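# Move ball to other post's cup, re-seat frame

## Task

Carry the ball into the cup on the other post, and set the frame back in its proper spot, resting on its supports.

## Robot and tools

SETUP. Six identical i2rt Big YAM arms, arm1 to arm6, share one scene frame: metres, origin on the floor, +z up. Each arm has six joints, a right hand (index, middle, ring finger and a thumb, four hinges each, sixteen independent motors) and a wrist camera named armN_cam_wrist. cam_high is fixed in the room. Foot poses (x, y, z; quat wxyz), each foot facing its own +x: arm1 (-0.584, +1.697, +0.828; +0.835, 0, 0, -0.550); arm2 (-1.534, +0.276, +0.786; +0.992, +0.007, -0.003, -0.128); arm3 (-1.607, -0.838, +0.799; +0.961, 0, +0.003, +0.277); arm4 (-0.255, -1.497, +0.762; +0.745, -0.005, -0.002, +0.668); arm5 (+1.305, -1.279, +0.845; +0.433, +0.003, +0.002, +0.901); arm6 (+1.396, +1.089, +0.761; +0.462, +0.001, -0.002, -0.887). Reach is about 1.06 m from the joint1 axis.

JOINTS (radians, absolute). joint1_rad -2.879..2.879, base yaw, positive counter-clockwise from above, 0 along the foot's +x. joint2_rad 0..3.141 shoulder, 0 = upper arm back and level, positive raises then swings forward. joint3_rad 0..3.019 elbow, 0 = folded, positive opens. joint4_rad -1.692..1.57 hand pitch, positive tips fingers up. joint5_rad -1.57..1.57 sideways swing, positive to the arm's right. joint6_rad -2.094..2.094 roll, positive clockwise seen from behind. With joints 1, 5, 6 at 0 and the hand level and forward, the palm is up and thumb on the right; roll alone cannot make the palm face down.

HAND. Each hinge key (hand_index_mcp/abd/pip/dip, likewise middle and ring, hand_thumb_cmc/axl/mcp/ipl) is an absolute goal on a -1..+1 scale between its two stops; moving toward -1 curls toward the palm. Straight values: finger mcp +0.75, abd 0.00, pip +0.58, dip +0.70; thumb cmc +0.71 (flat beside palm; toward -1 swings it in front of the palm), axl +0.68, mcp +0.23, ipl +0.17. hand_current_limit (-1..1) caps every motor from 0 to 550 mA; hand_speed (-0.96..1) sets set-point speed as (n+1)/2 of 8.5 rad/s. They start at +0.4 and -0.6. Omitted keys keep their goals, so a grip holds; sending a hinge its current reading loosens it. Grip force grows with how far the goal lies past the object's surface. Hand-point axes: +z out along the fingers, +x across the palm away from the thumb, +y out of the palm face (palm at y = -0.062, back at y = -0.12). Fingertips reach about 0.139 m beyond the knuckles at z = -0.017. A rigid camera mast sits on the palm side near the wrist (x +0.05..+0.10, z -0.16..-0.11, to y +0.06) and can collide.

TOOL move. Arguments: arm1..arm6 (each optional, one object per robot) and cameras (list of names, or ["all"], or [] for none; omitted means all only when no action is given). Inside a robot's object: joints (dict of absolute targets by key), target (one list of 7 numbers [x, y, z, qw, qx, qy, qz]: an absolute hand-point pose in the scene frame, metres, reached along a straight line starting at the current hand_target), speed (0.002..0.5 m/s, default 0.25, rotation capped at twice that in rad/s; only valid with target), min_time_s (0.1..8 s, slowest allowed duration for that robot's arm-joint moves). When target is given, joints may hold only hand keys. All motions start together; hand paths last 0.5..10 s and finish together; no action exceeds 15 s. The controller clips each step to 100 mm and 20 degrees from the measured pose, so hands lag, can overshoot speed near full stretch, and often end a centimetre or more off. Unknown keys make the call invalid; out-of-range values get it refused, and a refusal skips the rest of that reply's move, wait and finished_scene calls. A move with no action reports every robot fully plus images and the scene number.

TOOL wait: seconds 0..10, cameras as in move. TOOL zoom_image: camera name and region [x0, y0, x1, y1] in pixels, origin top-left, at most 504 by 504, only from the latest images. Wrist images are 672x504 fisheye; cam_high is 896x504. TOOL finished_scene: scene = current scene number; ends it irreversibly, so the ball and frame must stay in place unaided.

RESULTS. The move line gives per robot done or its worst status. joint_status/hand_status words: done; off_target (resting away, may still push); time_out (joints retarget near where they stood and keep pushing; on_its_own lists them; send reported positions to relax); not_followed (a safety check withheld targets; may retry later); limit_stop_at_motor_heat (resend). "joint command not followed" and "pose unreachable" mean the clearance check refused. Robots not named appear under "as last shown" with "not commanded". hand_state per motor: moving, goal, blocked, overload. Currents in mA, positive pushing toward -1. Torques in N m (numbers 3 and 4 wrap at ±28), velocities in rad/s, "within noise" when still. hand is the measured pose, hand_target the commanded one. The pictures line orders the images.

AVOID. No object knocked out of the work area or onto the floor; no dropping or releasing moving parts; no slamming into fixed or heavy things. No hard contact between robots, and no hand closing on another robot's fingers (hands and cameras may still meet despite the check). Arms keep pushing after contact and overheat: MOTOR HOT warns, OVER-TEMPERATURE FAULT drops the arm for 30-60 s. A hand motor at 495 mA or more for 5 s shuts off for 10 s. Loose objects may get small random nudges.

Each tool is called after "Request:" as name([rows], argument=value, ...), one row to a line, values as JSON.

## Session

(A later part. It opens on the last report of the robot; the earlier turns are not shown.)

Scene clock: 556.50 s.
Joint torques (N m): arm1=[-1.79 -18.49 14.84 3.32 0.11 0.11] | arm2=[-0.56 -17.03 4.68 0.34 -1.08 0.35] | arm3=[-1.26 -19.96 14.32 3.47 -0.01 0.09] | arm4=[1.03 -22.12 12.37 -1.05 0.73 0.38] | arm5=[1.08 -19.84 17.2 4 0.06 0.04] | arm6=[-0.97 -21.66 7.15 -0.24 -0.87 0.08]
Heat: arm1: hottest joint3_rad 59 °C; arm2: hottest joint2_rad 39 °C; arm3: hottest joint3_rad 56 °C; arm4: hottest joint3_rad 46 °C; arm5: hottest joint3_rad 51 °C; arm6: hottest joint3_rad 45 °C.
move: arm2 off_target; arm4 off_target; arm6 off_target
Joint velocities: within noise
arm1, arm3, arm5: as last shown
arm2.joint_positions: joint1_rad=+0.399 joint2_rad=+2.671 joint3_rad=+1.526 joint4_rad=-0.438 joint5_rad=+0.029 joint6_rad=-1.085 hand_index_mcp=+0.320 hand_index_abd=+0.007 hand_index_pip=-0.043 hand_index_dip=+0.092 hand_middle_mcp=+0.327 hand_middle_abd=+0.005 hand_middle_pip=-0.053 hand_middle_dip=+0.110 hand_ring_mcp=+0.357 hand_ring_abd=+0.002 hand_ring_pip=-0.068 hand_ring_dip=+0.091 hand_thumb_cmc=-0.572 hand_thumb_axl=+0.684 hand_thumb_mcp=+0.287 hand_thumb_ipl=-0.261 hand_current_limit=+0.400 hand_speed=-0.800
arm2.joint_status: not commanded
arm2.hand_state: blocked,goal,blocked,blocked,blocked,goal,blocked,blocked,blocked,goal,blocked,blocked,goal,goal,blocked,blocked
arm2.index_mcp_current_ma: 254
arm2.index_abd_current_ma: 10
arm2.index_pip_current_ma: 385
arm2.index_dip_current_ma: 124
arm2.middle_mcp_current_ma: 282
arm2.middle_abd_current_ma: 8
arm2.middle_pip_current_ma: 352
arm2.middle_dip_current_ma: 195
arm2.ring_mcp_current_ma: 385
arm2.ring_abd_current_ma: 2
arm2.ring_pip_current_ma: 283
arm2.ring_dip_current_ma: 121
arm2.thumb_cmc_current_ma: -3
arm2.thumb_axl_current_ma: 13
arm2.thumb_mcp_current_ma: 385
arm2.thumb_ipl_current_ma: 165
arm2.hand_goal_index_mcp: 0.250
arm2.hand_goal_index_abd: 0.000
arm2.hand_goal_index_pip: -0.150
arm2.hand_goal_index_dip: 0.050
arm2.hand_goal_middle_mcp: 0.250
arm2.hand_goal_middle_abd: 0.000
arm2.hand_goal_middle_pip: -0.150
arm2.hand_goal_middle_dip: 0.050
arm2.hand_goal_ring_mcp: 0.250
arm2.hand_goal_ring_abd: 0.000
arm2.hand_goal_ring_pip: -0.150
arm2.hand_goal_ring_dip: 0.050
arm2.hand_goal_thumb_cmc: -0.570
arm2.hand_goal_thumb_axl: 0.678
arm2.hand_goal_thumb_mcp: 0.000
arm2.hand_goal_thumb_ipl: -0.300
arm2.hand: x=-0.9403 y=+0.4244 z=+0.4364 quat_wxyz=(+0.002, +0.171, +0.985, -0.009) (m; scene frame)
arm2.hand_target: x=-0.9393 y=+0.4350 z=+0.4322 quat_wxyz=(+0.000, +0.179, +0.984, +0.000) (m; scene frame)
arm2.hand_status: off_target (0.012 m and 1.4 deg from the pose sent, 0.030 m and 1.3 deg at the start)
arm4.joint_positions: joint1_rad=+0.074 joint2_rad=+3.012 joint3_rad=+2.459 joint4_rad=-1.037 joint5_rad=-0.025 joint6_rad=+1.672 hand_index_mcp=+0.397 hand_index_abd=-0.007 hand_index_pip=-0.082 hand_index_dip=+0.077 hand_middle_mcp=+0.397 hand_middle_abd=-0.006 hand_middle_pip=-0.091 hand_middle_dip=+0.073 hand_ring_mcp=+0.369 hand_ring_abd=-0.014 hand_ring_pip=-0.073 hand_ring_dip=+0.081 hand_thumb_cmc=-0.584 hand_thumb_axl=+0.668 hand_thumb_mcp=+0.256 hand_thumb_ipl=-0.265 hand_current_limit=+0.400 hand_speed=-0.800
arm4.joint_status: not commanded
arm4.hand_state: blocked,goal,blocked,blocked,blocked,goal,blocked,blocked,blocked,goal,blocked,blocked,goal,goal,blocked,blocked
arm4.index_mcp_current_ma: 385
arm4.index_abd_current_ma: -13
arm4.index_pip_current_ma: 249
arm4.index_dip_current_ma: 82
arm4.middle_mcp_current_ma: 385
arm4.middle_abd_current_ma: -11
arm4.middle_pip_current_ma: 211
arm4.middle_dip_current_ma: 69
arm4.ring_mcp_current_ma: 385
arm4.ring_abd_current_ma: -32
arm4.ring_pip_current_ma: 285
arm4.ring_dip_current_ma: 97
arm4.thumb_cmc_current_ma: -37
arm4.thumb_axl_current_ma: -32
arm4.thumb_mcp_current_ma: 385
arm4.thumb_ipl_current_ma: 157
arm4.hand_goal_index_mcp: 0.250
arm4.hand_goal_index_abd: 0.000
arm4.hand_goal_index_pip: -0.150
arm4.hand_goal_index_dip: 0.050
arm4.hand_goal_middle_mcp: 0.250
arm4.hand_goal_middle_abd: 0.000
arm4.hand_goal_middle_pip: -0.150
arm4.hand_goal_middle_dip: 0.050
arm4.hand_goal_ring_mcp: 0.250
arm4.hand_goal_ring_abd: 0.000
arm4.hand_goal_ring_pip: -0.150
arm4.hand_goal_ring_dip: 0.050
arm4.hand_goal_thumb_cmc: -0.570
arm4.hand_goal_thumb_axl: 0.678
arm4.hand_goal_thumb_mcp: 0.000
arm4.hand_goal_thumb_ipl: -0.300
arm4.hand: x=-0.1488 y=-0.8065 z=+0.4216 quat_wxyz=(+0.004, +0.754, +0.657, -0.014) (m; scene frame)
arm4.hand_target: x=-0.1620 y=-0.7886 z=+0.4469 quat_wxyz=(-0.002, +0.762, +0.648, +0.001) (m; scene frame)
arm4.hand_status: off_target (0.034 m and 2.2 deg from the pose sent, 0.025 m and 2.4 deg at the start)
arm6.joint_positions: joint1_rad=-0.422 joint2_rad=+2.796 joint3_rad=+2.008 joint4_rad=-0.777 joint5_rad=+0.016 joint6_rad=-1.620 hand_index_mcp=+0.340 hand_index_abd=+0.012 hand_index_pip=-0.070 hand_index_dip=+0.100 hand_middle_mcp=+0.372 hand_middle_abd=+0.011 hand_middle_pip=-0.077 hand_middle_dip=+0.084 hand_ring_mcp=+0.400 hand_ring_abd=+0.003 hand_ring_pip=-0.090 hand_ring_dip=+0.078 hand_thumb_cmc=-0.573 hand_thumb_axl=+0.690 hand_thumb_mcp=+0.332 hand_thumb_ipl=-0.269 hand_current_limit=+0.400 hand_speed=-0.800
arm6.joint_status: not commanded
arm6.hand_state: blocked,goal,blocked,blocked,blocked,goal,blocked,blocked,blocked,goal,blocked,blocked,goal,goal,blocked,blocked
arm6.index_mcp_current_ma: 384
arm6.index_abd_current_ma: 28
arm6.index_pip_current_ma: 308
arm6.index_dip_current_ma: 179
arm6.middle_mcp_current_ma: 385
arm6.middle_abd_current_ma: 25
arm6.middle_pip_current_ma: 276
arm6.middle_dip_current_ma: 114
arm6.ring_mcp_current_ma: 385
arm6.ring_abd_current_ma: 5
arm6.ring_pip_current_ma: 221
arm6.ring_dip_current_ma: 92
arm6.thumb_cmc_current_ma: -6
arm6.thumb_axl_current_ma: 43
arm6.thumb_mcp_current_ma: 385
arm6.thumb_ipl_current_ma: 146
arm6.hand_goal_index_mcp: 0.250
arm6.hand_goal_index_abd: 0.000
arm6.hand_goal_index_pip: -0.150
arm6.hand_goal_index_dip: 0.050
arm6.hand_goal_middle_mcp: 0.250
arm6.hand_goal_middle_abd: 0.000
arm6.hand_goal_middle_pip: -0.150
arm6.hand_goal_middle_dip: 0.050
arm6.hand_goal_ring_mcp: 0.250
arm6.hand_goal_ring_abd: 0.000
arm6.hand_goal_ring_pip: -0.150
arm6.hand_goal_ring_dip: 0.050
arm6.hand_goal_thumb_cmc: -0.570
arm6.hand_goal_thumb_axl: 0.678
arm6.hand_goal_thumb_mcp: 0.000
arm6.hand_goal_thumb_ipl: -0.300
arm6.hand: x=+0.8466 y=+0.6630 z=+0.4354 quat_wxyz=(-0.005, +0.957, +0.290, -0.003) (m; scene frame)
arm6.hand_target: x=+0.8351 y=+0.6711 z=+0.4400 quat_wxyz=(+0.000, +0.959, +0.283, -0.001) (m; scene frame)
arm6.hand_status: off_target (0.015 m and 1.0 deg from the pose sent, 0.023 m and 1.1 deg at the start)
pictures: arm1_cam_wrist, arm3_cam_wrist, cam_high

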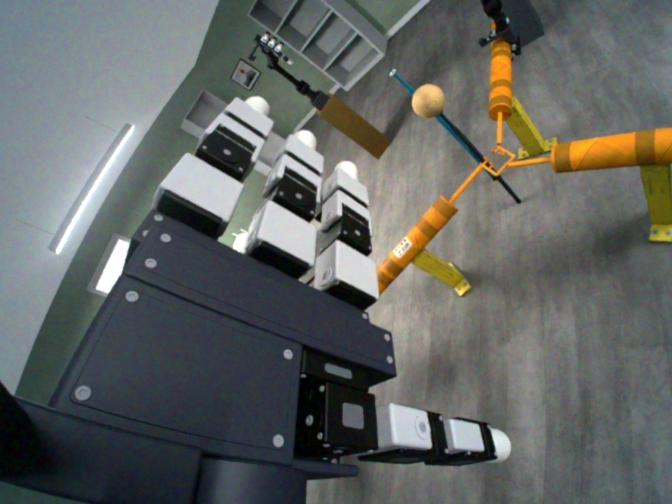

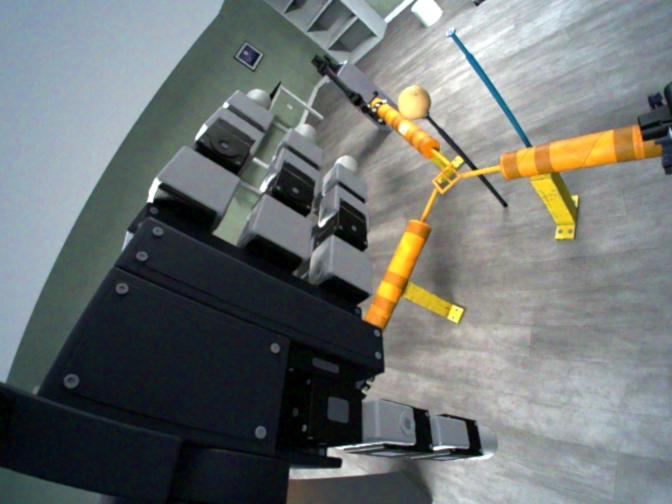

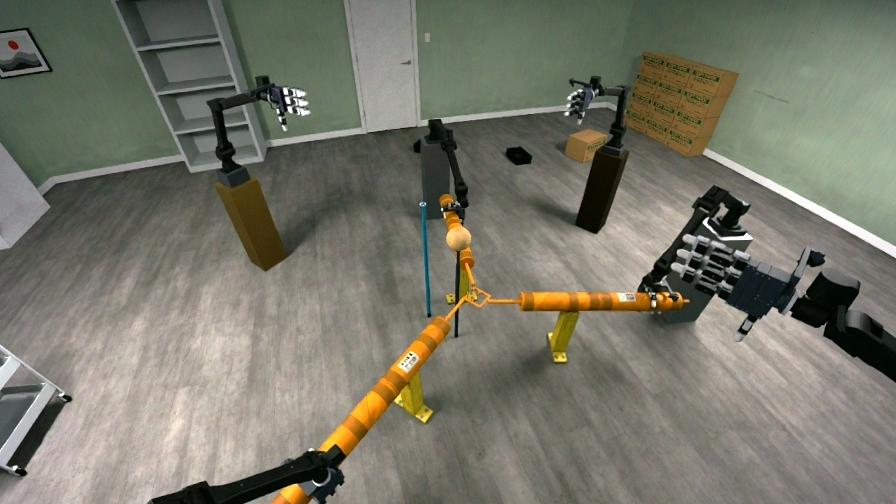

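Request:
move(arm2={"target": [-0.939, 0.435, 0.416, 0, 0.1790, 0.9838, 0], "speed": 0.04}, arm4={"target": [-0.162, -0.788, 0.431, 0, 0.7620, 0.6476, 0], "speed": 0.04}, arm6={"target": [0.835, 0.671, 0.424, 0, 0.9590, 0.2834, 0], "speed": 0.04}, cameras=["cam_high", "arm3_cam_wrist"])

Request:
zoom_image(camera="cam_high", region=[400, 170, 560, 350])

Request:
zoom_image(camera="cam_high", region=[440, 265, 510, 325])

Scene clock: 564.10 s.
Joint torques (N m): arm1=[-1.73 -18.43 14.83 3.3 0.11 0.11] | arm2=[-0.62 -15.68 5.53 0.46 -0.97 0.34] | arm3=[-1.26 -19.9 14.31 3.48 -0.01 0.09] | arm4=[0.97 -20.72 12.6 -0.44 0.56 0.3] | arm5=[1.03 -19.84 17.22 3.97 0.05 0.03] | arm6=[-0.85 -19.84 8.21 0.02 -0.56 0.2]
Heat: arm1: hottest joint3_rad 59 °C; arm2: hottest joint2_rad 39 °C; arm3: hottest joint3_rad 56 °C; arm4: hottest joint3_rad 46 °C; arm5: hottest joint3_rad 51 °C; arm6: hottest joint3_rad 45 °C.
move: arm2 off_target; arm4 off_target; arm6 off_target
Joint velocities: within noise
arm1.joint_positions: joint1_rad=-0.050 joint2_rad=+1.903 joint3_rad=+2.139 joint4_rad=-0.273 joint5_rad=-0.003 joint6_rad=+1.557 hand_index_mcp=+0.755 hand_index_abd=+0.002 hand_index_pip=+0.577 hand_index_dip=+0.696 hand_middle_mcp=+0.755 hand_middle_abd=+0.002 hand_middle_pip=+0.577 hand_middle_dip=+0.696 hand_ring_mcp=+0.755 hand_ring_abd=+0.002 hand_ring_pip=+0.577 hand_ring_dip=+0.696 hand_thumb_cmc=+0.715 hand_thumb_axl=+0.677 hand_thumb_mcp=+0.226 hand_thumb_ipl=+0.168 hand_current_limit=+0.400 hand_speed=-0.600
arm1.joint_status: not commanded
arm1.hand_state: goal,goal,goal,goal,goal,goal,goal,goal,goal,goal,goal,goal,goal,goal,goal,goal
arm1.index_mcp_current_ma: 0
arm1.index_abd_current_ma: 0
arm1.index_pip_current_ma: 0
arm1.index_dip_current_ma: 0
arm1.middle_mcp_current_ma: 0
arm1.middle_abd_current_ma: 1
arm1.middle_pip_current_ma: 0
arm1.middle_dip_current_ma: 0
arm1.ring_mcp_current_ma: 0
arm1.ring_abd_current_ma: 0
arm1.ring_pip_current_ma: 0
arm1.ring_dip_current_ma: 0
arm1.thumb_cmc_current_ma: 0
arm1.thumb_axl_current_ma: 0
arm1.thumb_mcp_current_ma: 0
arm1.thumb_ipl_current_ma: 0
arm1.hand_goal_index_mcp: 0.754
arm1.hand_goal_index_abd: 0.000
arm1.hand_goal_index_pip: 0.576
arm1.hand_goal_index_dip: 0.696
arm1.hand_goal_middle_mcp: 0.754
arm1.hand_goal_middle_abd: 0.000
arm1.hand_goal_middle_pip: 0.576
arm1.hand_goal_middle_dip: 0.696
arm1.hand_goal_ring_mcp: 0.754
arm1.hand_goal_ring_abd: 0.000
arm1.hand_goal_ring_pip: 0.576
arm1.hand_goal_ring_dip: 0.696
arm1.hand_goal_thumb_cmc: 0.714
arm1.hand_goal_thumb_axl: 0.678
arm1.hand_goal_thumb_mcp: 0.226
arm1.hand_goal_thumb_ipl: 0.168
arm1.hand: x=-0.3752 y=+0.8913 z=+1.3524 quat_wxyz=(+0.399, +0.594, -0.406, +0.568) (m; scene frame)
arm1.hand_target: x=-0.3824 y=+0.8957 z=+1.3974 quat_wxyz=(+0.415, +0.565, -0.395, +0.594) (m; scene frame)
arm1.hand_status: not commanded
arm2.joint_positions: joint1_rad=+0.400 joint2_rad=+2.691 joint3_rad=+1.541 joint4_rad=-0.429 joint5_rad=+0.027 joint6_rad=-1.084 hand_index_mcp=+0.320 hand_index_abd=+0.007 hand_index_pip=-0.045 hand_index_dip=+0.092 hand_middle_mcp=+0.326 hand_middle_abd=+0.006 hand_middle_pip=-0.053 hand_middle_dip=+0.109 hand_ring_mcp=+0.356 hand_ring_abd=+0.002 hand_ring_pip=-0.069 hand_ring_dip=+0.091 hand_thumb_cmc=-0.574 hand_thumb_axl=+0.684 hand_thumb_mcp=+0.287 hand_thumb_ipl=-0.261 hand_current_limit=+0.400 hand_speed=-0.800
arm2.joint_status: not commanded
arm2.hand_state: blocked,goal,blocked,blocked,blocked,goal,blocked,blocked,blocked,goal,blocked,blocked,goal,goal,blocked,blocked
arm2.index_mcp_current_ma: 254
arm2.index_abd_current_ma: 11
arm2.index_pip_current_ma: 385
arm2.index_dip_current_ma: 123
arm2.middle_mcp_current_ma: 281
arm2.middle_abd_current_ma: 9
arm2.middle_pip_current_ma: 352
arm2.middle_dip_current_ma: 192
arm2.ring_mcp_current_ma: 385
arm2.ring_abd_current_ma: 2
arm2.ring_pip_current_ma: 281
arm2.ring_dip_current_ma: 121
arm2.thumb_cmc_current_ma: -8
arm2.thumb_axl_current_ma: 13
arm2.thumb_mcp_current_ma: 385
arm2.thumb_ipl_current_ma: 165
arm2.hand_goal_index_mcp: 0.250
arm2.hand_goal_index_abd: 0.000
arm2.hand_goal_index_pip: -0.150
arm2.hand_goal_index_dip: 0.050
arm2.hand_goal_middle_mcp: 0.250
arm2.hand_goal_middle_abd: 0.000
arm2.hand_goal_middle_pip: -0.150
arm2.hand_goal_middle_dip: 0.050
arm2.hand_goal_ring_mcp: 0.250
arm2.hand_goal_ring_abd: 0.000
arm2.hand_goal_ring_pip: -0.150
arm2.hand_goal_ring_dip: 0.050
arm2.hand_goal_thumb_cmc: -0.570
arm2.hand_goal_thumb_axl: 0.678
arm2.hand_goal_thumb_mcp: 0.000
arm2.hand_goal_thumb_ipl: -0.300
arm2.hand: x=-0.9392 y=+0.4254 z=+0.4286 quat_wxyz=(+0.003, +0.172, +0.985, -0.007) (m; scene frame)
arm2.hand_target: x=-0.9397 y=+0.4348 z=+0.4164 quat_wxyz=(+0.000, +0.179, +0.984, +0.000) (m; scene frame)
arm2.hand_status: off_target (0.016 m and 1.2 deg from the pose sent, 0.023 m and 1.4 deg at the start)
arm3.joint_positions: joint1_rad=-0.105 joint2_rad=+1.898 joint3_rad=+2.130 joint4_rad=-0.271 joint5_rad=+0.002 joint6_rad=+1.558 hand_index_mcp=+0.757 hand_index_abd=+0.002 hand_index_pip=+0.577 hand_index_dip=+0.696 hand_middle_mcp=+0.756 hand_middle_abd=+0.002 hand_middle_pip=+0.577 hand_middle_dip=+0.696 hand_ring_mcp=+0.756 hand_ring_abd=+0.002 hand_ring_pip=+0.577 hand_ring_dip=+0.696 hand_thumb_cmc=+0.716 hand_thumb_axl=+0.677 hand_thumb_mcp=+0.226 hand_thumb_ipl=+0.168 hand_current_limit=+0.400 hand_speed=-0.600
arm3.joint_status: not commanded
arm3.hand_state: goal,goal,goal,goal,goal,goal,goal,goal,goal,goal,goal,goal,goal,goal,goal,goal
arm3.index_mcp_current_ma: 2
arm3.index_abd_current_ma: 2
arm3.index_pip_current_ma: 0
arm3.index_dip_current_ma: 0
arm3.middle_mcp_current_ma: 2
arm3.middle_abd_current_ma: 1
arm3.middle_pip_current_ma: 0
arm3.middle_dip_current_ma: 0
arm3.ring_mcp_current_ma: 2
arm3.ring_abd_current_ma: 1
arm3.ring_pip_current_ma: 0
arm3.ring_dip_current_ma: 0
arm3.thumb_cmc_current_ma: 2
arm3.thumb_axl_current_ma: 0
arm3.thumb_mcp_current_ma: 0
arm3.thumb_ipl_current_ma: 0
arm3.hand_goal_index_mcp: 0.754
arm3.hand_goal_index_abd: 0.000
arm3.hand_goal_index_pip: 0.576
arm3.hand_goal_index_dip: 0.696
arm3.hand_goal_middle_mcp: 0.754
arm3.hand_goal_middle_abd: 0.000
arm3.hand_goal_middle_pip: 0.576
arm3.hand_goal_middle_dip: 0.696
arm3.hand_goal_ring_mcp: 0.754
arm3.hand_goal_ring_abd: 0.000
arm3.hand_goal_ring_pip: 0.576
arm3.hand_goal_ring_dip: 0.696
arm3.hand_goal_thumb_cmc: 0.714
arm3.hand_goal_thumb_axl: 0.678
arm3.hand_goal_thumb_mcp: 0.226
arm3.hand_goal_thumb_ipl: 0.168
arm3.hand: x=-0.8243 y=-0.5499 z=+1.3171 quat_wxyz=(-0.152, +0.704, +0.167, +0.674) (m; scene frame)
arm3.hand_target: x=-0.8253 y=-0.5587 z=+1.3631 quat_wxyz=(-0.160, +0.674, +0.153, +0.704) (m; scene frame)
arm3.hand_status: not commanded
arm4.joint_positions: joint1_rad=+0.075 joint2_rad=+3.046 joint3_rad=+2.510 joint4_rad=-1.059 joint5_rad=-0.020 joint6_rad=+1.683 hand_index_mcp=+0.394 hand_index_abd=-0.007 hand_index_pip=-0.082 hand_index_dip=+0.077 hand_middle_mcp=+0.397 hand_middle_abd=-0.005 hand_middle_pip=-0.091 hand_middle_dip=+0.073 hand_ring_mcp=+0.369 hand_ring_abd=-0.010 hand_ring_pip=-0.076 hand_ring_dip=+0.077 hand_thumb_cmc=-0.580 hand_thumb_axl=+0.668 hand_thumb_mcp=+0.259 hand_thumb_ipl=-0.265 hand_current_limit=+0.400 hand_speed=-0.800
arm4.joint_status: not commanded
arm4.hand_state: blocked,goal,blocked,blocked,blocked,goal,blocked,blocked,blocked,goal,blocked,blocked,goal,goal,blocked,blocked
arm4.index_mcp_current_ma: 385
arm4.index_abd_current_ma: -13
arm4.index_pip_current_ma: 249
arm4.index_dip_current_ma: 82
arm4.middle_mcp_current_ma: 385
arm4.middle_abd_current_ma: -9
arm4.middle_pip_current_ma: 209
arm4.middle_dip_current_ma: 68
arm4.ring_mcp_current_ma: 385
arm4.ring_abd_current_ma: -22
arm4.ring_pip_current_ma: 272
arm4.ring_dip_current_ma: 82
arm4.thumb_cmc_current_ma: -26
arm4.thumb_axl_current_ma: -32
arm4.thumb_mcp_current_ma: 385
arm4.thumb_ipl_current_ma: 157
arm4.hand_goal_index_mcp: 0.250
arm4.hand_goal_index_abd: 0.000
arm4.hand_goal_index_pip: -0.150
arm4.hand_goal_index_dip: 0.050
arm4.hand_goal_middle_mcp: 0.250
arm4.hand_goal_middle_abd: 0.000
arm4.hand_goal_middle_pip: -0.150
arm4.hand_goal_middle_dip: 0.050
arm4.hand_goal_ring_mcp: 0.250
arm4.hand_goal_ring_abd: 0.000
arm4.hand_goal_ring_pip: -0.150
arm4.hand_goal_ring_dip: 0.050
arm4.hand_goal_thumb_cmc: -0.570
arm4.hand_goal_thumb_axl: 0.678
arm4.hand_goal_thumb_mcp: 0.000
arm4.hand_goal_thumb_ipl: -0.300
arm4.hand: x=-0.1493 y=-0.8061 z=+0.4148 quat_wxyz=(+0.007, +0.757, +0.653, -0.014) (m; scene frame)
arm4.hand_target: x=-0.1623 y=-0.7887 z=+0.4313 quat_wxyz=(-0.002, +0.762, +0.648, +0.001) (m; scene frame)
arm4.hand_status: off_target (0.027 m and 2.0 deg from the pose sent, 0.025 m and 2.2 deg at the start)
arm5.joint_positions: joint1_rad=+0.093 joint2_rad=+1.897 joint3_rad=+2.140 joint4_rad=-0.272 joint5_rad=-0.001 joint6_rad=+1.561 hand_index_mcp=+0.755 hand_index_abd=+0.002 hand_index_pip=+0.577 hand_index_dip=+0.696 hand_middle_mcp=+0.755 hand_middle_abd=+0.002 hand_middle_pip=+0.577 hand_middle_dip=+0.696 hand_ring_mcp=+0.755 hand_ring_abd=+0.002 hand_ring_pip=+0.577 hand_ring_dip=+0.696 hand_thumb_cmc=+0.715 hand_thumb_axl=+0.677 hand_thumb_mcp=+0.226 hand_thumb_ipl=+0.168 hand_current_limit=+0.400 hand_speed=-0.600
arm5.joint_status: not commanded
arm5.hand_state: goal,goal,goal,goal,goal,goal,goal,goal,goal,goal,goal,goal,goal,goal,goal,goal
arm5.index_mcp_current_ma: 5
arm5.index_abd_current_ma: 6
arm5.index_pip_current_ma: 3
arm5.index_dip_current_ma: 0
arm5.middle_mcp_current_ma: 5
arm5.middle_abd_current_ma: 7
arm5.middle_pip_current_ma: 3
arm5.middle_dip_current_ma: 0
arm5.ring_mcp_current_ma: 6
arm5.ring_abd_current_ma: 8
arm5.ring_pip_current_ma: 3
arm5.ring_dip_current_ma: 0
arm5.thumb_cmc_current_ma: 4
arm5.thumb_axl_current_ma: -3
arm5.thumb_mcp_current_ma: -1
arm5.thumb_ipl_current_ma: -2
arm5.hand_goal_index_mcp: 0.754
arm5.hand_goal_index_abd: 0.000
arm5.hand_goal_index_pip: 0.576
arm5.hand_goal_index_dip: 0.696
arm5.hand_goal_middle_mcp: 0.754
arm5.hand_goal_middle_abd: 0.000
arm5.hand_goal_middle_pip: 0.576
arm5.hand_goal_middle_dip: 0.696
arm5.hand_goal_ring_mcp: 0.754
arm5.hand_goal_ring_abd: 0.000
arm5.hand_goal_ring_pip: 0.576
arm5.hand_goal_ring_dip: 0.696
arm5.hand_goal_thumb_cmc: 0.714
arm5.hand_goal_thumb_axl: 0.678
arm5.hand_goal_thumb_mcp: 0.226
arm5.hand_goal_thumb_ipl: 0.168
arm5.hand: x=+0.7969 y=-0.6243 z=+1.3770 quat_wxyz=(-0.642, +0.279, +0.660, +0.273) (m; scene frame)
arm5.hand_target: x=+0.7958 y=-0.6294 z=+1.4164 quat_wxyz=(-0.669, +0.269, +0.633, +0.280) (m; scene frame)
arm5.hand_status: not commanded
arm6.joint_positions: joint1_rad=-0.424 joint2_rad=+2.807 joint3_rad=+2.020 joint4_rad=-0.775 joint5_rad=+0.009 joint6_rad=-1.631 hand_index_mcp=+0.340 hand_index_abd=+0.010 hand_index_pip=-0.070 hand_index_dip=+0.093 hand_middle_mcp=+0.368 hand_middle_abd=+0.008 hand_middle_pip=-0.079 hand_middle_dip=+0.083 hand_ring_mcp=+0.390 hand_ring_abd=-0.002 hand_ring_pip=-0.091 hand_ring_dip=+0.078 hand_thumb_cmc=-0.571 hand_thumb_axl=+0.690 hand_thumb_mcp=+0.334 hand_thumb_ipl=-0.268 hand_current_limit=+0.400 hand_speed=-0.800
arm6.joint_status: not commanded
arm6.hand_state: blocked,goal,blocked,blocked,blocked,goal,blocked,blocked,blocked,goal,blocked,blocked,goal,goal,blocked,blocked
arm6.index_mcp_current_ma: 384
arm6.index_abd_current_ma: 22
arm6.index_pip_current_ma: 308
arm6.index_dip_current_ma: 151
arm6.middle_mcp_current_ma: 385
arm6.middle_abd_current_ma: 17
arm6.middle_pip_current_ma: 270
arm6.middle_dip_current_ma: 112
arm6.ring_mcp_current_ma: 385
arm6.ring_abd_current_ma: -4
arm6.ring_pip_current_ma: 218
arm6.ring_dip_current_ma: 92
arm6.thumb_cmc_current_ma: -3
arm6.thumb_axl_current_ma: 43
arm6.thumb_mcp_current_ma: 385
arm6.thumb_ipl_current_ma: 149
arm6.hand_goal_index_mcp: 0.250
arm6.hand_goal_index_abd: 0.000
arm6.hand_goal_index_pip: -0.150
arm6.hand_goal_index_dip: 0.050
arm6.hand_goal_middle_mcp: 0.250
arm6.hand_goal_middle_abd: 0.000
arm6.hand_goal_middle_pip: -0.150
arm6.hand_goal_middle_dip: 0.050
arm6.hand_goal_ring_mcp: 0.250
arm6.hand_goal_ring_abd: 0.000
arm6.hand_goal_ring_pip: -0.150
arm6.hand_goal_ring_dip: 0.050
arm6.hand_goal_thumb_cmc: -0.570
arm6.hand_goal_thumb_axl: 0.678
arm6.hand_goal_thumb_mcp: 0.000
arm6.hand_goal_thumb_ipl: -0.300
arm6.hand: x=+0.8464 y=+0.6624 z=+0.4318 quat_wxyz=(-0.001, +0.956, +0.294, -0.003) (m; scene frame)
arm6.hand_target: x=+0.8354 y=+0.6714 z=+0.4244 quat_wxyz=(+0.000, +0.959, +0.283, -0.001) (m; scene frame)
arm6.hand_status: off_target (0.016 m and 1.4 deg from the pose sent, 0.018 m and 1.0 deg at the start)
pictures: arm3_cam_wrist, cam_high

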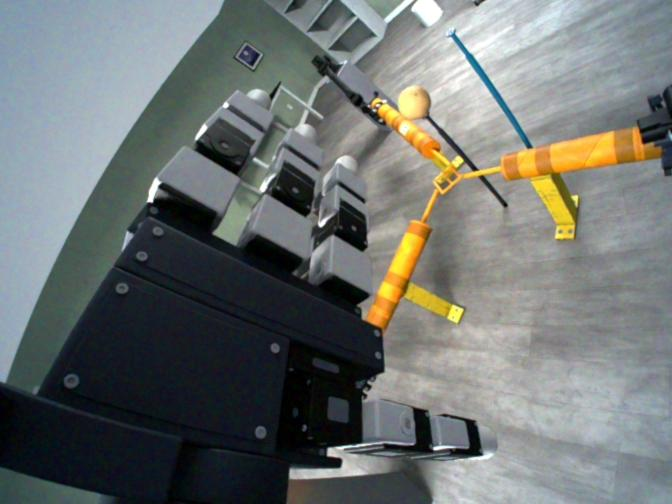

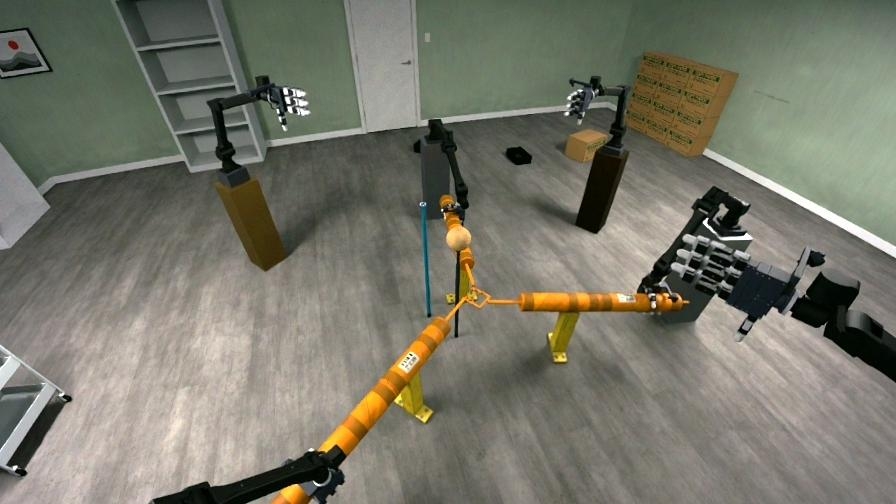

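Scaled by 2.800 from the camera's 896x504 image, which has a finer 1280x720 frame.

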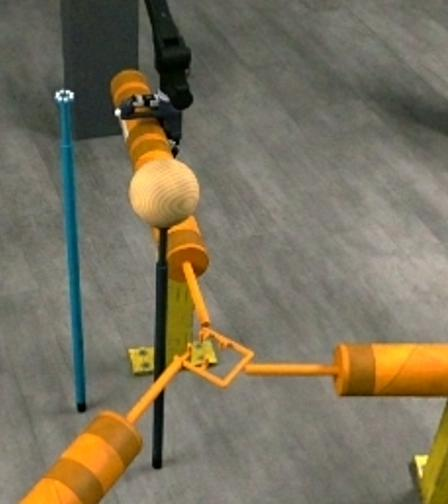

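Scaled by 7.200 from the camera's 896x504 image, which has a finer 1280x720 frame.

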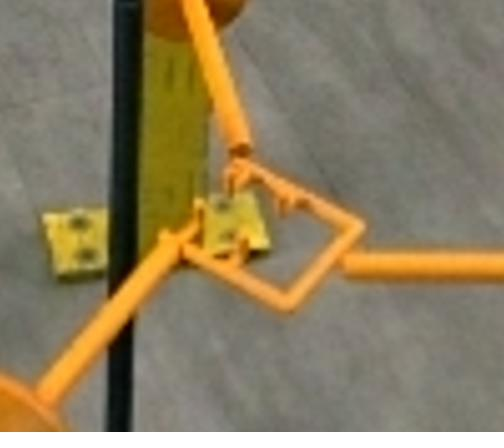

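Request:
move(arm2={"joints": {"hand_thumb_mcp": 0.226, "hand_thumb_ipl": 0.168, "hand_index_mcp": 0.45, "hand_middle_mcp": 0.45, "hand_ring_mcp": 0.5}}, arm4={"joints": {"hand_thumb_mcp": 0.226, "hand_thumb_ipl": 0.168, "hand_index_mcp": 0.5, "hand_middle_mcp": 0.5, "hand_ring_mcp": 0.5}}, arm6={"joints": {"hand_thumb_mcp": 0.226, "hand_thumb_ipl": 0.168, "hand_index_mcp": 0.45, "hand_middle_mcp": 0.45, "hand_ring_mcp": 0.5}})

Request:
move(arm2={"joints": {"hand_thumb_cmc": 0.714, "hand_index_mcp": 0.754, "hand_middle_mcp": 0.754, "hand_ring_mcp": 0.754, "hand_index_pip": 0.576, "hand_middle_pip": 0.576, "hand_ring_pip": 0.576, "hand_index_dip": 0.696, "hand_middle_dip": 0.696, "hand_ring_dip": 0.696}}, arm4={"joints": {"hand_thumb_cmc": 0.714, "hand_index_mcp": 0.754, "hand_middle_mcp": 0.754, "hand_ring_mcp": 0.754, "hand_index_pip": 0.576, "hand_middle_pip": 0.576, "hand_ring_pip": 0.576, "hand_index_dip": 0.696, "hand_middle_dip": 0.696, "hand_ring_dip": 0.696}}, arm6={"joints": {"hand_thumb_cmc": 0.714, "hand_index_mcp": 0.754, "hand_middle_mcp": 0.754, "hand_ring_mcp": 0.754, "hand_index_pip": 0.576, "hand_middle_pip": 0.576, "hand_ring_pip": 0.576, "hand_index_dip": 0.696, "hand_middle_dip": 0.696, "hand_ring_dip": 0.696}}, cameras=["arm2_cam_wrist", "arm4_cam_wrist", "arm6_cam_wrist"])

Scene clock: 574.87 s.
Joint torques (N m): arm1=[-1.73 -18.49 14.83 3.3 0.11 0.11] | arm2=[-0.62 -15.79 5.48 0.46 -0.3 0.29] | arm3=[-1.26 -19.84 14.32 3.48 -0.01 0.09] | arm4=[1.32 -20.95 12.42 -0.14 0.18 0.09] | arm5=[1.08 -19.84 17.21 3.99 0.06 0.03] | arm6=[-0.5 -19.96 7.91 0.2 0.14 0.22]
Heat: arm1: hottest joint3_rad 59 °C; arm2: hottest joint2_rad 39 °C; arm3: hottest joint3_rad 56 °C; arm4: hottest joint3_rad 46 °C; arm5: hottest joint3_rad 51 °C; arm6: hottest joint3_rad 45 °C.
move: arm2 done; arm4 done; arm6 off_target
Joint velocities: within noise
arm1, arm3, arm5: as last shown
arm2.joint_positions: joint1_rad=+0.400 joint2_rad=+2.691 joint3_rad=+1.542 joint4_rad=-0.429 joint5_rad=+0.012 joint6_rad=-1.078 hand_index_mcp=+0.451 hand_index_abd=+0.004 hand_index_pip=-0.142 hand_index_dip=+0.053 hand_middle_mcp=+0.452 hand_middle_abd=+0.004 hand_middle_pip=-0.137 hand_middle_dip=+0.057 hand_ring_mcp=+0.501 hand_ring_abd=+0.003 hand_ring_pip=-0.143 hand_ring_dip=+0.053 hand_thumb_cmc=-0.576 hand_thumb_axl=+0.684 hand_thumb_mcp=+0.245 hand_thumb_ipl=+0.163 hand_current_limit=+0.400 hand_speed=-0.800
arm2.joint_status: all done
arm2.hand_state: goal,goal,goal,goal,goal,goal,goal,goal,goal,goal,goal,goal,goal,goal,goal,goal
arm2.index_mcp_current_ma: 2
arm2.index_abd_current_ma: 5
arm2.index_pip_current_ma: 16
arm2.index_dip_current_ma: 5
arm2.middle_mcp_current_ma: 3
arm2.middle_abd_current_ma: 5
arm2.middle_pip_current_ma: 28
arm2.middle_dip_current_ma: 14
arm2.ring_mcp_current_ma: 1
arm2.ring_abd_current_ma: 3
arm2.ring_pip_current_ma: 13
arm2.ring_dip_current_ma: 5
arm2.thumb_cmc_current_ma: -10
arm2.thumb_axl_current_ma: 13
arm2.thumb_mcp_current_ma: 63
arm2.thumb_ipl_current_ma: -11
arm2.hand_goal_index_mcp: 0.450
arm2.hand_goal_index_abd: 0.000
arm2.hand_goal_index_pip: -0.150
arm2.hand_goal_index_dip: 0.050
arm2.hand_goal_middle_mcp: 0.450
arm2.hand_goal_middle_abd: 0.000
arm2.hand_goal_middle_pip: -0.150
arm2.hand_goal_middle_dip: 0.050
arm2.hand_goal_ring_mcp: 0.500
arm2.hand_goal_ring_abd: 0.000
arm2.hand_goal_ring_pip: -0.150
arm2.hand_goal_ring_dip: 0.050
arm2.hand_goal_thumb_cmc: -0.570
arm2.hand_goal_thumb_axl: 0.678
arm2.hand_goal_thumb_mcp: 0.226
arm2.hand_goal_thumb_ipl: 0.168
arm2.on_its_own: hand_index_pip moved -0.097 to your old target -0.150; hand_index_dip moved -0.039 to your old target +0.050; hand_middle_pip moved -0.084 to your old target -0.150; hand_middle_dip moved -0.052 to your old target +0.050; hand_ring_pip moved -0.074 to your old target -0.150; hand_ring_dip moved -0.038 to your old target +0.050
arm2.hand: x=-0.9386 y=+0.4280 z=+0.4297 quat_wxyz=(+0.002, +0.174, +0.985, +0.000) (m; scene frame)
arm2.hand_target: x=-0.9394 y=+0.4348 z=+0.4166 quat_wxyz=(+0.000, +0.179, +0.984, +0.000) (m; scene frame)
arm2.hand_status: not commanded
arm4.joint_positions: joint1_rad=+0.076 joint2_rad=+3.046 joint3_rad=+2.512 joint4_rad=-1.065 joint5_rad=-0.010 joint6_rad=+1.706 hand_index_mcp=+0.504 hand_index_abd=-0.004 hand_index_pip=-0.136 hand_index_dip=+0.060 hand_middle_mcp=+0.501 hand_middle_abd=-0.003 hand_middle_pip=-0.143 hand_middle_dip=+0.054 hand_ring_mcp=+0.501 hand_ring_abd=-0.004 hand_ring_pip=-0.142 hand_ring_dip=+0.053 hand_thumb_cmc=-0.573 hand_thumb_axl=+0.676 hand_thumb_mcp=+0.224 hand_thumb_ipl=+0.164 hand_current_limit=+0.400 hand_speed=-0.800
arm4.joint_status: all done
arm4.hand_state: goal,goal,goal,goal,goal,goal,goal,goal,goal,goal,goal,goal,goal,goal,goal,goal
arm4.index_mcp_current_ma: 10
arm4.index_abd_current_ma: -8
arm4.index_pip_current_ma: 38
arm4.index_dip_current_ma: 25
arm4.middle_mcp_current_ma: 3
arm4.middle_abd_current_ma: -5
arm4.middle_pip_current_ma: 18
arm4.middle_dip_current_ma: 7
arm4.ring_mcp_current_ma: 2
arm4.ring_abd_current_ma: -7
arm4.ring_pip_current_ma: 18
arm4.ring_dip_current_ma: 7
arm4.thumb_cmc_current_ma: -6
arm4.thumb_axl_current_ma: -5
arm4.thumb_mcp_current_ma: -6
arm4.thumb_ipl_current_ma: -12
arm4.hand_goal_index_mcp: 0.500
arm4.hand_goal_index_abd: 0.000
arm4.hand_goal_index_pip: -0.150
arm4.hand_goal_index_dip: 0.050
arm4.hand_goal_middle_mcp: 0.500
arm4.hand_goal_middle_abd: 0.000
arm4.hand_goal_middle_pip: -0.150
arm4.hand_goal_middle_dip: 0.050
arm4.hand_goal_ring_mcp: 0.500
arm4.hand_goal_ring_abd: 0.000
arm4.hand_goal_ring_pip: -0.150
arm4.hand_goal_ring_dip: 0.050
arm4.hand_goal_thumb_cmc: -0.570
arm4.hand_goal_thumb_axl: 0.678
arm4.hand_goal_thumb_mcp: 0.226
arm4.hand_goal_thumb_ipl: 0.168
arm4.on_its_own: hand_index_pip moved -0.054 to your old target -0.150; hand_middle_pip moved -0.052 to your old target -0.150; hand_ring_pip moved -0.066 to your old target -0.150; hand_ring_dip moved -0.023 to your old target +0.050
arm4.hand: x=-0.1486 y=-0.8086 z=+0.4163 quat_wxyz=(+0.013, +0.764, +0.645, -0.011) (m; scene frame)
arm4.hand_target: x=-0.1621 y=-0.7889 z=+0.4312 quat_wxyz=(-0.002, +0.762, +0.648, +0.001) (m; scene frame)
arm4.hand_status: not commanded
arm6.joint_positions: joint1_rad=-0.428 joint2_rad=+2.808 joint3_rad=+2.024 joint4_rad=-0.781 joint5_rad=-0.007 joint6_rad=-1.633 hand_index_mcp=+0.458 hand_index_abd=+0.002 hand_index_pip=-0.140 hand_index_dip=+0.056 hand_middle_mcp=+0.461 hand_middle_abd=+0.002 hand_middle_pip=-0.132 hand_middle_dip=+0.061 hand_ring_mcp=+0.501 hand_ring_abd=-0.002 hand_ring_pip=-0.143 hand_ring_dip=+0.054 hand_thumb_cmc=-0.575 hand_thumb_axl=+0.687 hand_thumb_mcp=+0.250 hand_thumb_ipl=+0.147 hand_current_limit=+0.400 hand_speed=-0.800
arm6.joint_status: hand_thumb_mcp off_target (ended at +0.250, target +0.226); hand_thumb_ipl off_target (ended at +0.147, target +0.168); the others done
arm6.hand_state: goal,goal,goal,goal,goal,goal,goal,goal,goal,goal,goal,goal,goal,goal,blocked,blocked
arm6.index_mcp_current_ma: 24
arm6.index_abd_current_ma: 4
arm6.index_pip_current_ma: 28
arm6.index_dip_current_ma: 16
arm6.middle_mcp_current_ma: 33
arm6.middle_abd_current_ma: 3
arm6.middle_pip_current_ma: 54
arm6.middle_dip_current_ma: 29
arm6.ring_mcp_current_ma: 2
arm6.ring_abd_current_ma: -4
arm6.ring_pip_current_ma: 19
arm6.ring_dip_current_ma: 9
arm6.thumb_cmc_current_ma: -14
arm6.thumb_axl_current_ma: 32
arm6.thumb_mcp_current_ma: 104
arm6.thumb_ipl_current_ma: -90
arm6.hand_goal_index_mcp: 0.450
arm6.hand_goal_index_abd: 0.000
arm6.hand_goal_index_pip: -0.150
arm6.hand_goal_index_dip: 0.050
arm6.hand_goal_middle_mcp: 0.450
arm6.hand_goal_middle_abd: 0.000
arm6.hand_goal_middle_pip: -0.150
arm6.hand_goal_middle_dip: 0.050
arm6.hand_goal_ring_mcp: 0.500
arm6.hand_goal_ring_abd: 0.000
arm6.hand_goal_ring_pip: -0.150
arm6.hand_goal_ring_dip: 0.050
arm6.hand_goal_thumb_cmc: -0.570
arm6.hand_goal_thumb_axl: 0.678
arm6.hand_goal_thumb_mcp: 0.226
arm6.hand_goal_thumb_ipl: 0.168
arm6.on_its_own: hand_index_pip moved -0.069 to your old target -0.150; hand_index_dip moved -0.037 to your old target +0.050; hand_middle_pip moved -0.053 to your old target -0.150; hand_middle_dip moved -0.023 to your old target +0.050; hand_ring_pip moved -0.052 to your old target -0.150; hand_ring_dip moved -0.024 to your old target +0.050
arm6.hand: x=+0.8462 y=+0.6621 z=+0.4335 quat_wxyz=(+0.006, +0.956, +0.294, +0.000) (m; scene frame)
arm6.hand_target: x=+0.8355 y=+0.6714 z=+0.4244 quat_wxyz=(+0.000, +0.959, +0.283, +0.000) (m; scene frame)
arm6.hand_status: not commanded
pictures: none

Scene clock: 577.17 s.
Joint torques (N m): arm1=[-1.73 -18.55 14.83 3.32 0.11 0.11] | arm2=[-0.73 -15.74 5.35 0.43 -0.19 0.28] | arm3=[-1.2 -19.9 14.32 3.47 -0.01 0.08] | arm4=[0.73 -21.19 12.45 -0.21 0.05 0.04] | arm5=[1.08 -19.84 17.21 4 0.06 0.03] | arm6=[0.03 -20.07 7.73 0.24 0.31 0.38]
Heat: arm1: hottest joint3_rad 59 °C; arm2: hottest joint2_rad 39 °C; arm3: hottest joint3_rad 56 °C; arm4: hottest joint3_rad 46 °C; arm5: hottest joint3_rad 51 °C; arm6: hottest joint3_rad 45 °C.
move: arm2 done; arm4 done; arm6 off_target
Joint velocities: within noise
arm1, arm3, arm5: as last shown
arm2.joint_positions: joint1_rad=+0.400 joint2_rad=+2.691 joint3_rad=+1.543 joint4_rad=-0.429 joint5_rad=+0.015 joint6_rad=-1.077 hand_index_mcp=+0.751 hand_index_abd=+0.004 hand_index_pip=+0.572 hand_index_dip=+0.693 hand_middle_mcp=+0.751 hand_middle_abd=+0.004 hand_middle_pip=+0.572 hand_middle_dip=+0.693 hand_ring_mcp=+0.751 hand_ring_abd=+0.003 hand_ring_pip=+0.573 hand_ring_dip=+0.693 hand_thumb_cmc=+0.711 hand_thumb_axl=+0.676 hand_thumb_mcp=+0.224 hand_thumb_ipl=+0.169 hand_current_limit=+0.400 hand_speed=-0.800
arm2.joint_status: all done
arm2.hand_state: goal,goal,goal,goal,goal,goal,goal,goal,goal,goal,goal,goal,goal,goal,goal,goal
arm2.index_mcp_current_ma: -5
arm2.index_abd_current_ma: 5
arm2.index_pip_current_ma: -6
arm2.index_dip_current_ma: -4
arm2.middle_mcp_current_ma: -4
arm2.middle_abd_current_ma: 5
arm2.middle_pip_current_ma: -6
arm2.middle_dip_current_ma: -4
arm2.ring_mcp_current_ma: -4
arm2.ring_abd_current_ma: 3
arm2.ring_pip_current_ma: -5
arm2.ring_dip_current_ma: -4
arm2.thumb_cmc_current_ma: -4
arm2.thumb_axl_current_ma: -4
arm2.thumb_mcp_current_ma: -4
arm2.thumb_ipl_current_ma: 2
arm2.hand_goal_index_mcp: 0.754
arm2.hand_goal_index_abd: 0.000
arm2.hand_goal_index_pip: 0.576
arm2.hand_goal_index_dip: 0.696
arm2.hand_goal_middle_mcp: 0.754
arm2.hand_goal_middle_abd: 0.000
arm2.hand_goal_middle_pip: 0.576
arm2.hand_goal_middle_dip: 0.696
arm2.hand_goal_ring_mcp: 0.754
arm2.hand_goal_ring_abd: 0.000
arm2.hand_goal_ring_pip: 0.576
arm2.hand_goal_ring_dip: 0.696
arm2.hand_goal_thumb_cmc: 0.714
arm2.hand_goal_thumb_axl: 0.678
arm2.hand_goal_thumb_mcp: 0.226
arm2.hand_goal_thumb_ipl: 0.168
arm2.hand: x=-0.9378 y=+0.4276 z=+0.4298 quat_wxyz=(+0.003, +0.175, +0.985, -0.001) (m; scene frame)
arm2.hand_target: x=-0.9395 y=+0.4348 z=+0.4166 quat_wxyz=(+0.000, +0.179, +0.984, +0.000) (m; scene frame)
arm2.hand_status: not commanded
arm4.joint_positions: joint1_rad=+0.079 joint2_rad=+3.046 joint3_rad=+2.512 joint4_rad=-1.065 joint5_rad=-0.010 joint6_rad=+1.710 hand_index_mcp=+0.752 hand_index_abd=-0.003 hand_index_pip=+0.573 hand_index_dip=+0.693 hand_middle_mcp=+0.752 hand_middle_abd=-0.003 hand_middle_pip=+0.573 hand_middle_dip=+0.693 hand_ring_mcp=+0.752 hand_ring_abd=-0.004 hand_ring_pip=+0.573 hand_ring_dip=+0.693 hand_thumb_cmc=+0.712 hand_thumb_axl=+0.676 hand_thumb_mcp=+0.224 hand_thumb_ipl=+0.164 hand_current_limit=+0.400 hand_speed=-0.800
arm4.joint_status: all done
arm4.hand_state: goal,goal,goal,goal,goal,goal,goal,goal,goal,goal,goal,goal,goal,goal,goal,goal
arm4.index_mcp_current_ma: -4
arm4.index_abd_current_ma: -5
arm4.index_pip_current_ma: -6
arm4.index_dip_current_ma: -6
arm4.middle_mcp_current_ma: -5
arm4.middle_abd_current_ma: -5
arm4.middle_pip_current_ma: -7
arm4.middle_dip_current_ma: -6
arm4.ring_mcp_current_ma: -4
arm4.ring_abd_current_ma: -6
arm4.ring_pip_current_ma: -7
arm4.ring_dip_current_ma: -5
arm4.thumb_cmc_current_ma: -4
arm4.thumb_axl_current_ma: -5
arm4.thumb_mcp_current_ma: -6
arm4.thumb_ipl_current_ma: -12
arm4.hand_goal_index_mcp: 0.754
arm4.hand_goal_index_abd: 0.000
arm4.hand_goal_index_pip: 0.576
arm4.hand_goal_index_dip: 0.696
arm4.hand_goal_middle_mcp: 0.754
arm4.hand_goal_middle_abd: 0.000
arm4.hand_goal_middle_pip: 0.576
arm4.hand_goal_middle_dip: 0.696
arm4.hand_goal_ring_mcp: 0.754
arm4.hand_goal_ring_abd: 0.000
arm4.hand_goal_ring_pip: 0.576
arm4.hand_goal_ring_dip: 0.696
arm4.hand_goal_thumb_cmc: 0.714
arm4.hand_goal_thumb_axl: 0.678
arm4.hand_goal_thumb_mcp: 0.226
arm4.hand_goal_thumb_ipl: 0.168
arm4.hand: x=-0.1514 y=-0.8086 z=+0.4163 quat_wxyz=(+0.013, +0.764, +0.645, -0.011) (m; scene frame)
arm4.hand_target: x=-0.1622 y=-0.7888 z=+0.4312 quat_wxyz=(-0.002, +0.762, +0.648, +0.001) (m; scene frame)
arm4.hand_status: not commanded
arm6.joint_positions: joint1_rad=-0.433 joint2_rad=+2.808 joint3_rad=+2.027 joint4_rad=-0.781 joint5_rad=-0.007 joint6_rad=-1.647 hand_index_mcp=+0.752 hand_index_abd=+0.002 hand_index_pip=+0.573 hand_index_dip=+0.693 hand_middle_mcp=+0.751 hand_middle_abd=+0.002 hand_middle_pip=+0.572 hand_middle_dip=+0.693 hand_ring_mcp=+0.752 hand_ring_abd=-0.002 hand_ring_pip=+0.573 hand_ring_dip=+0.693 hand_thumb_cmc=+0.065 hand_thumb_axl=+0.678 hand_thumb_mcp=+0.259 hand_thumb_ipl=+0.181 hand_current_limit=+0.400 hand_speed=-0.800
arm6.joint_status: hand_thumb_cmc off_target (ended at +0.065, target +0.714); the others done
arm6.hand_state: goal,goal,goal,goal,goal,goal,goal,goal,goal,goal,goal,goal,blocked,goal,blocked,goal
arm6.index_mcp_current_ma: -5
arm6.index_abd_current_ma: 4
arm6.index_pip_current_ma: -7
arm6.index_dip_current_ma: -6
arm6.middle_mcp_current_ma: -6
arm6.middle_abd_current_ma: 3
arm6.middle_pip_current_ma: -8
arm6.middle_dip_current_ma: -6
arm6.ring_mcp_current_ma: -5
arm6.ring_abd_current_ma: -4
arm6.ring_pip_current_ma: -7
arm6.ring_dip_current_ma: -7
arm6.thumb_cmc_current_ma: -385
arm6.thumb_axl_current_ma: 0
arm6.thumb_mcp_current_ma: 150
arm6.thumb_ipl_current_ma: 51
arm6.hand_goal_index_mcp: 0.754
arm6.hand_goal_index_abd: 0.000
arm6.hand_goal_index_pip: 0.576
arm6.hand_goal_index_dip: 0.696
arm6.hand_goal_middle_mcp: 0.754
arm6.hand_goal_middle_abd: 0.000
arm6.hand_goal_middle_pip: 0.576
arm6.hand_goal_middle_dip: 0.696
arm6.hand_goal_ring_mcp: 0.754
arm6.hand_goal_ring_abd: 0.000
arm6.hand_goal_ring_pip: 0.576
arm6.hand_goal_ring_dip: 0.696
arm6.hand_goal_thumb_cmc: 0.714
arm6.hand_goal_thumb_axl: 0.678
arm6.hand_goal_thumb_mcp: 0.226
arm6.hand_goal_thumb_ipl: 0.168
arm6.on_its_own: hand_thumb_ipl moved +0.034 to your old target +0.168
arm6.hand: x=+0.8435 y=+0.6649 z=+0.4344 quat_wxyz=(+0.006, +0.955, +0.297, -0.002) (m; scene frame)
arm6.hand_target: x=+0.8356 y=+0.6712 z=+0.4244 quat_wxyz=(+0.000, +0.959, +0.283, -0.001) (m; scene frame)
arm6.hand_status: not commanded
pictures: arm2_cam_wrist, arm4_cam_wrist, arm6_cam_wrist

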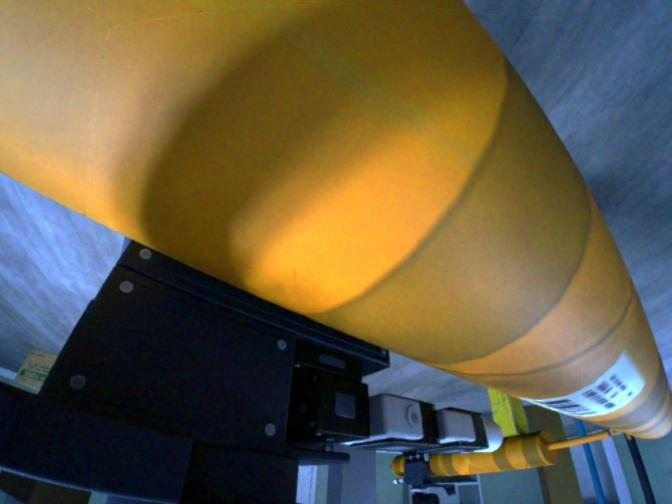

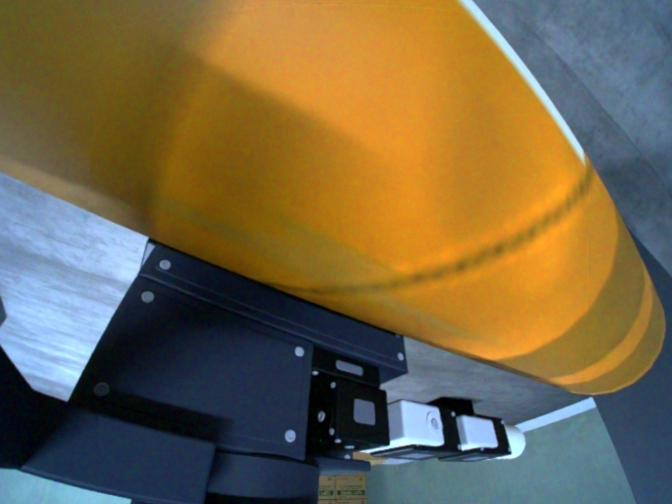

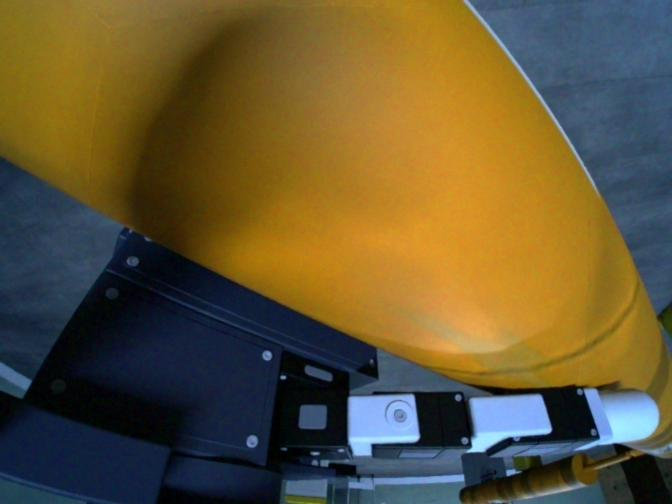

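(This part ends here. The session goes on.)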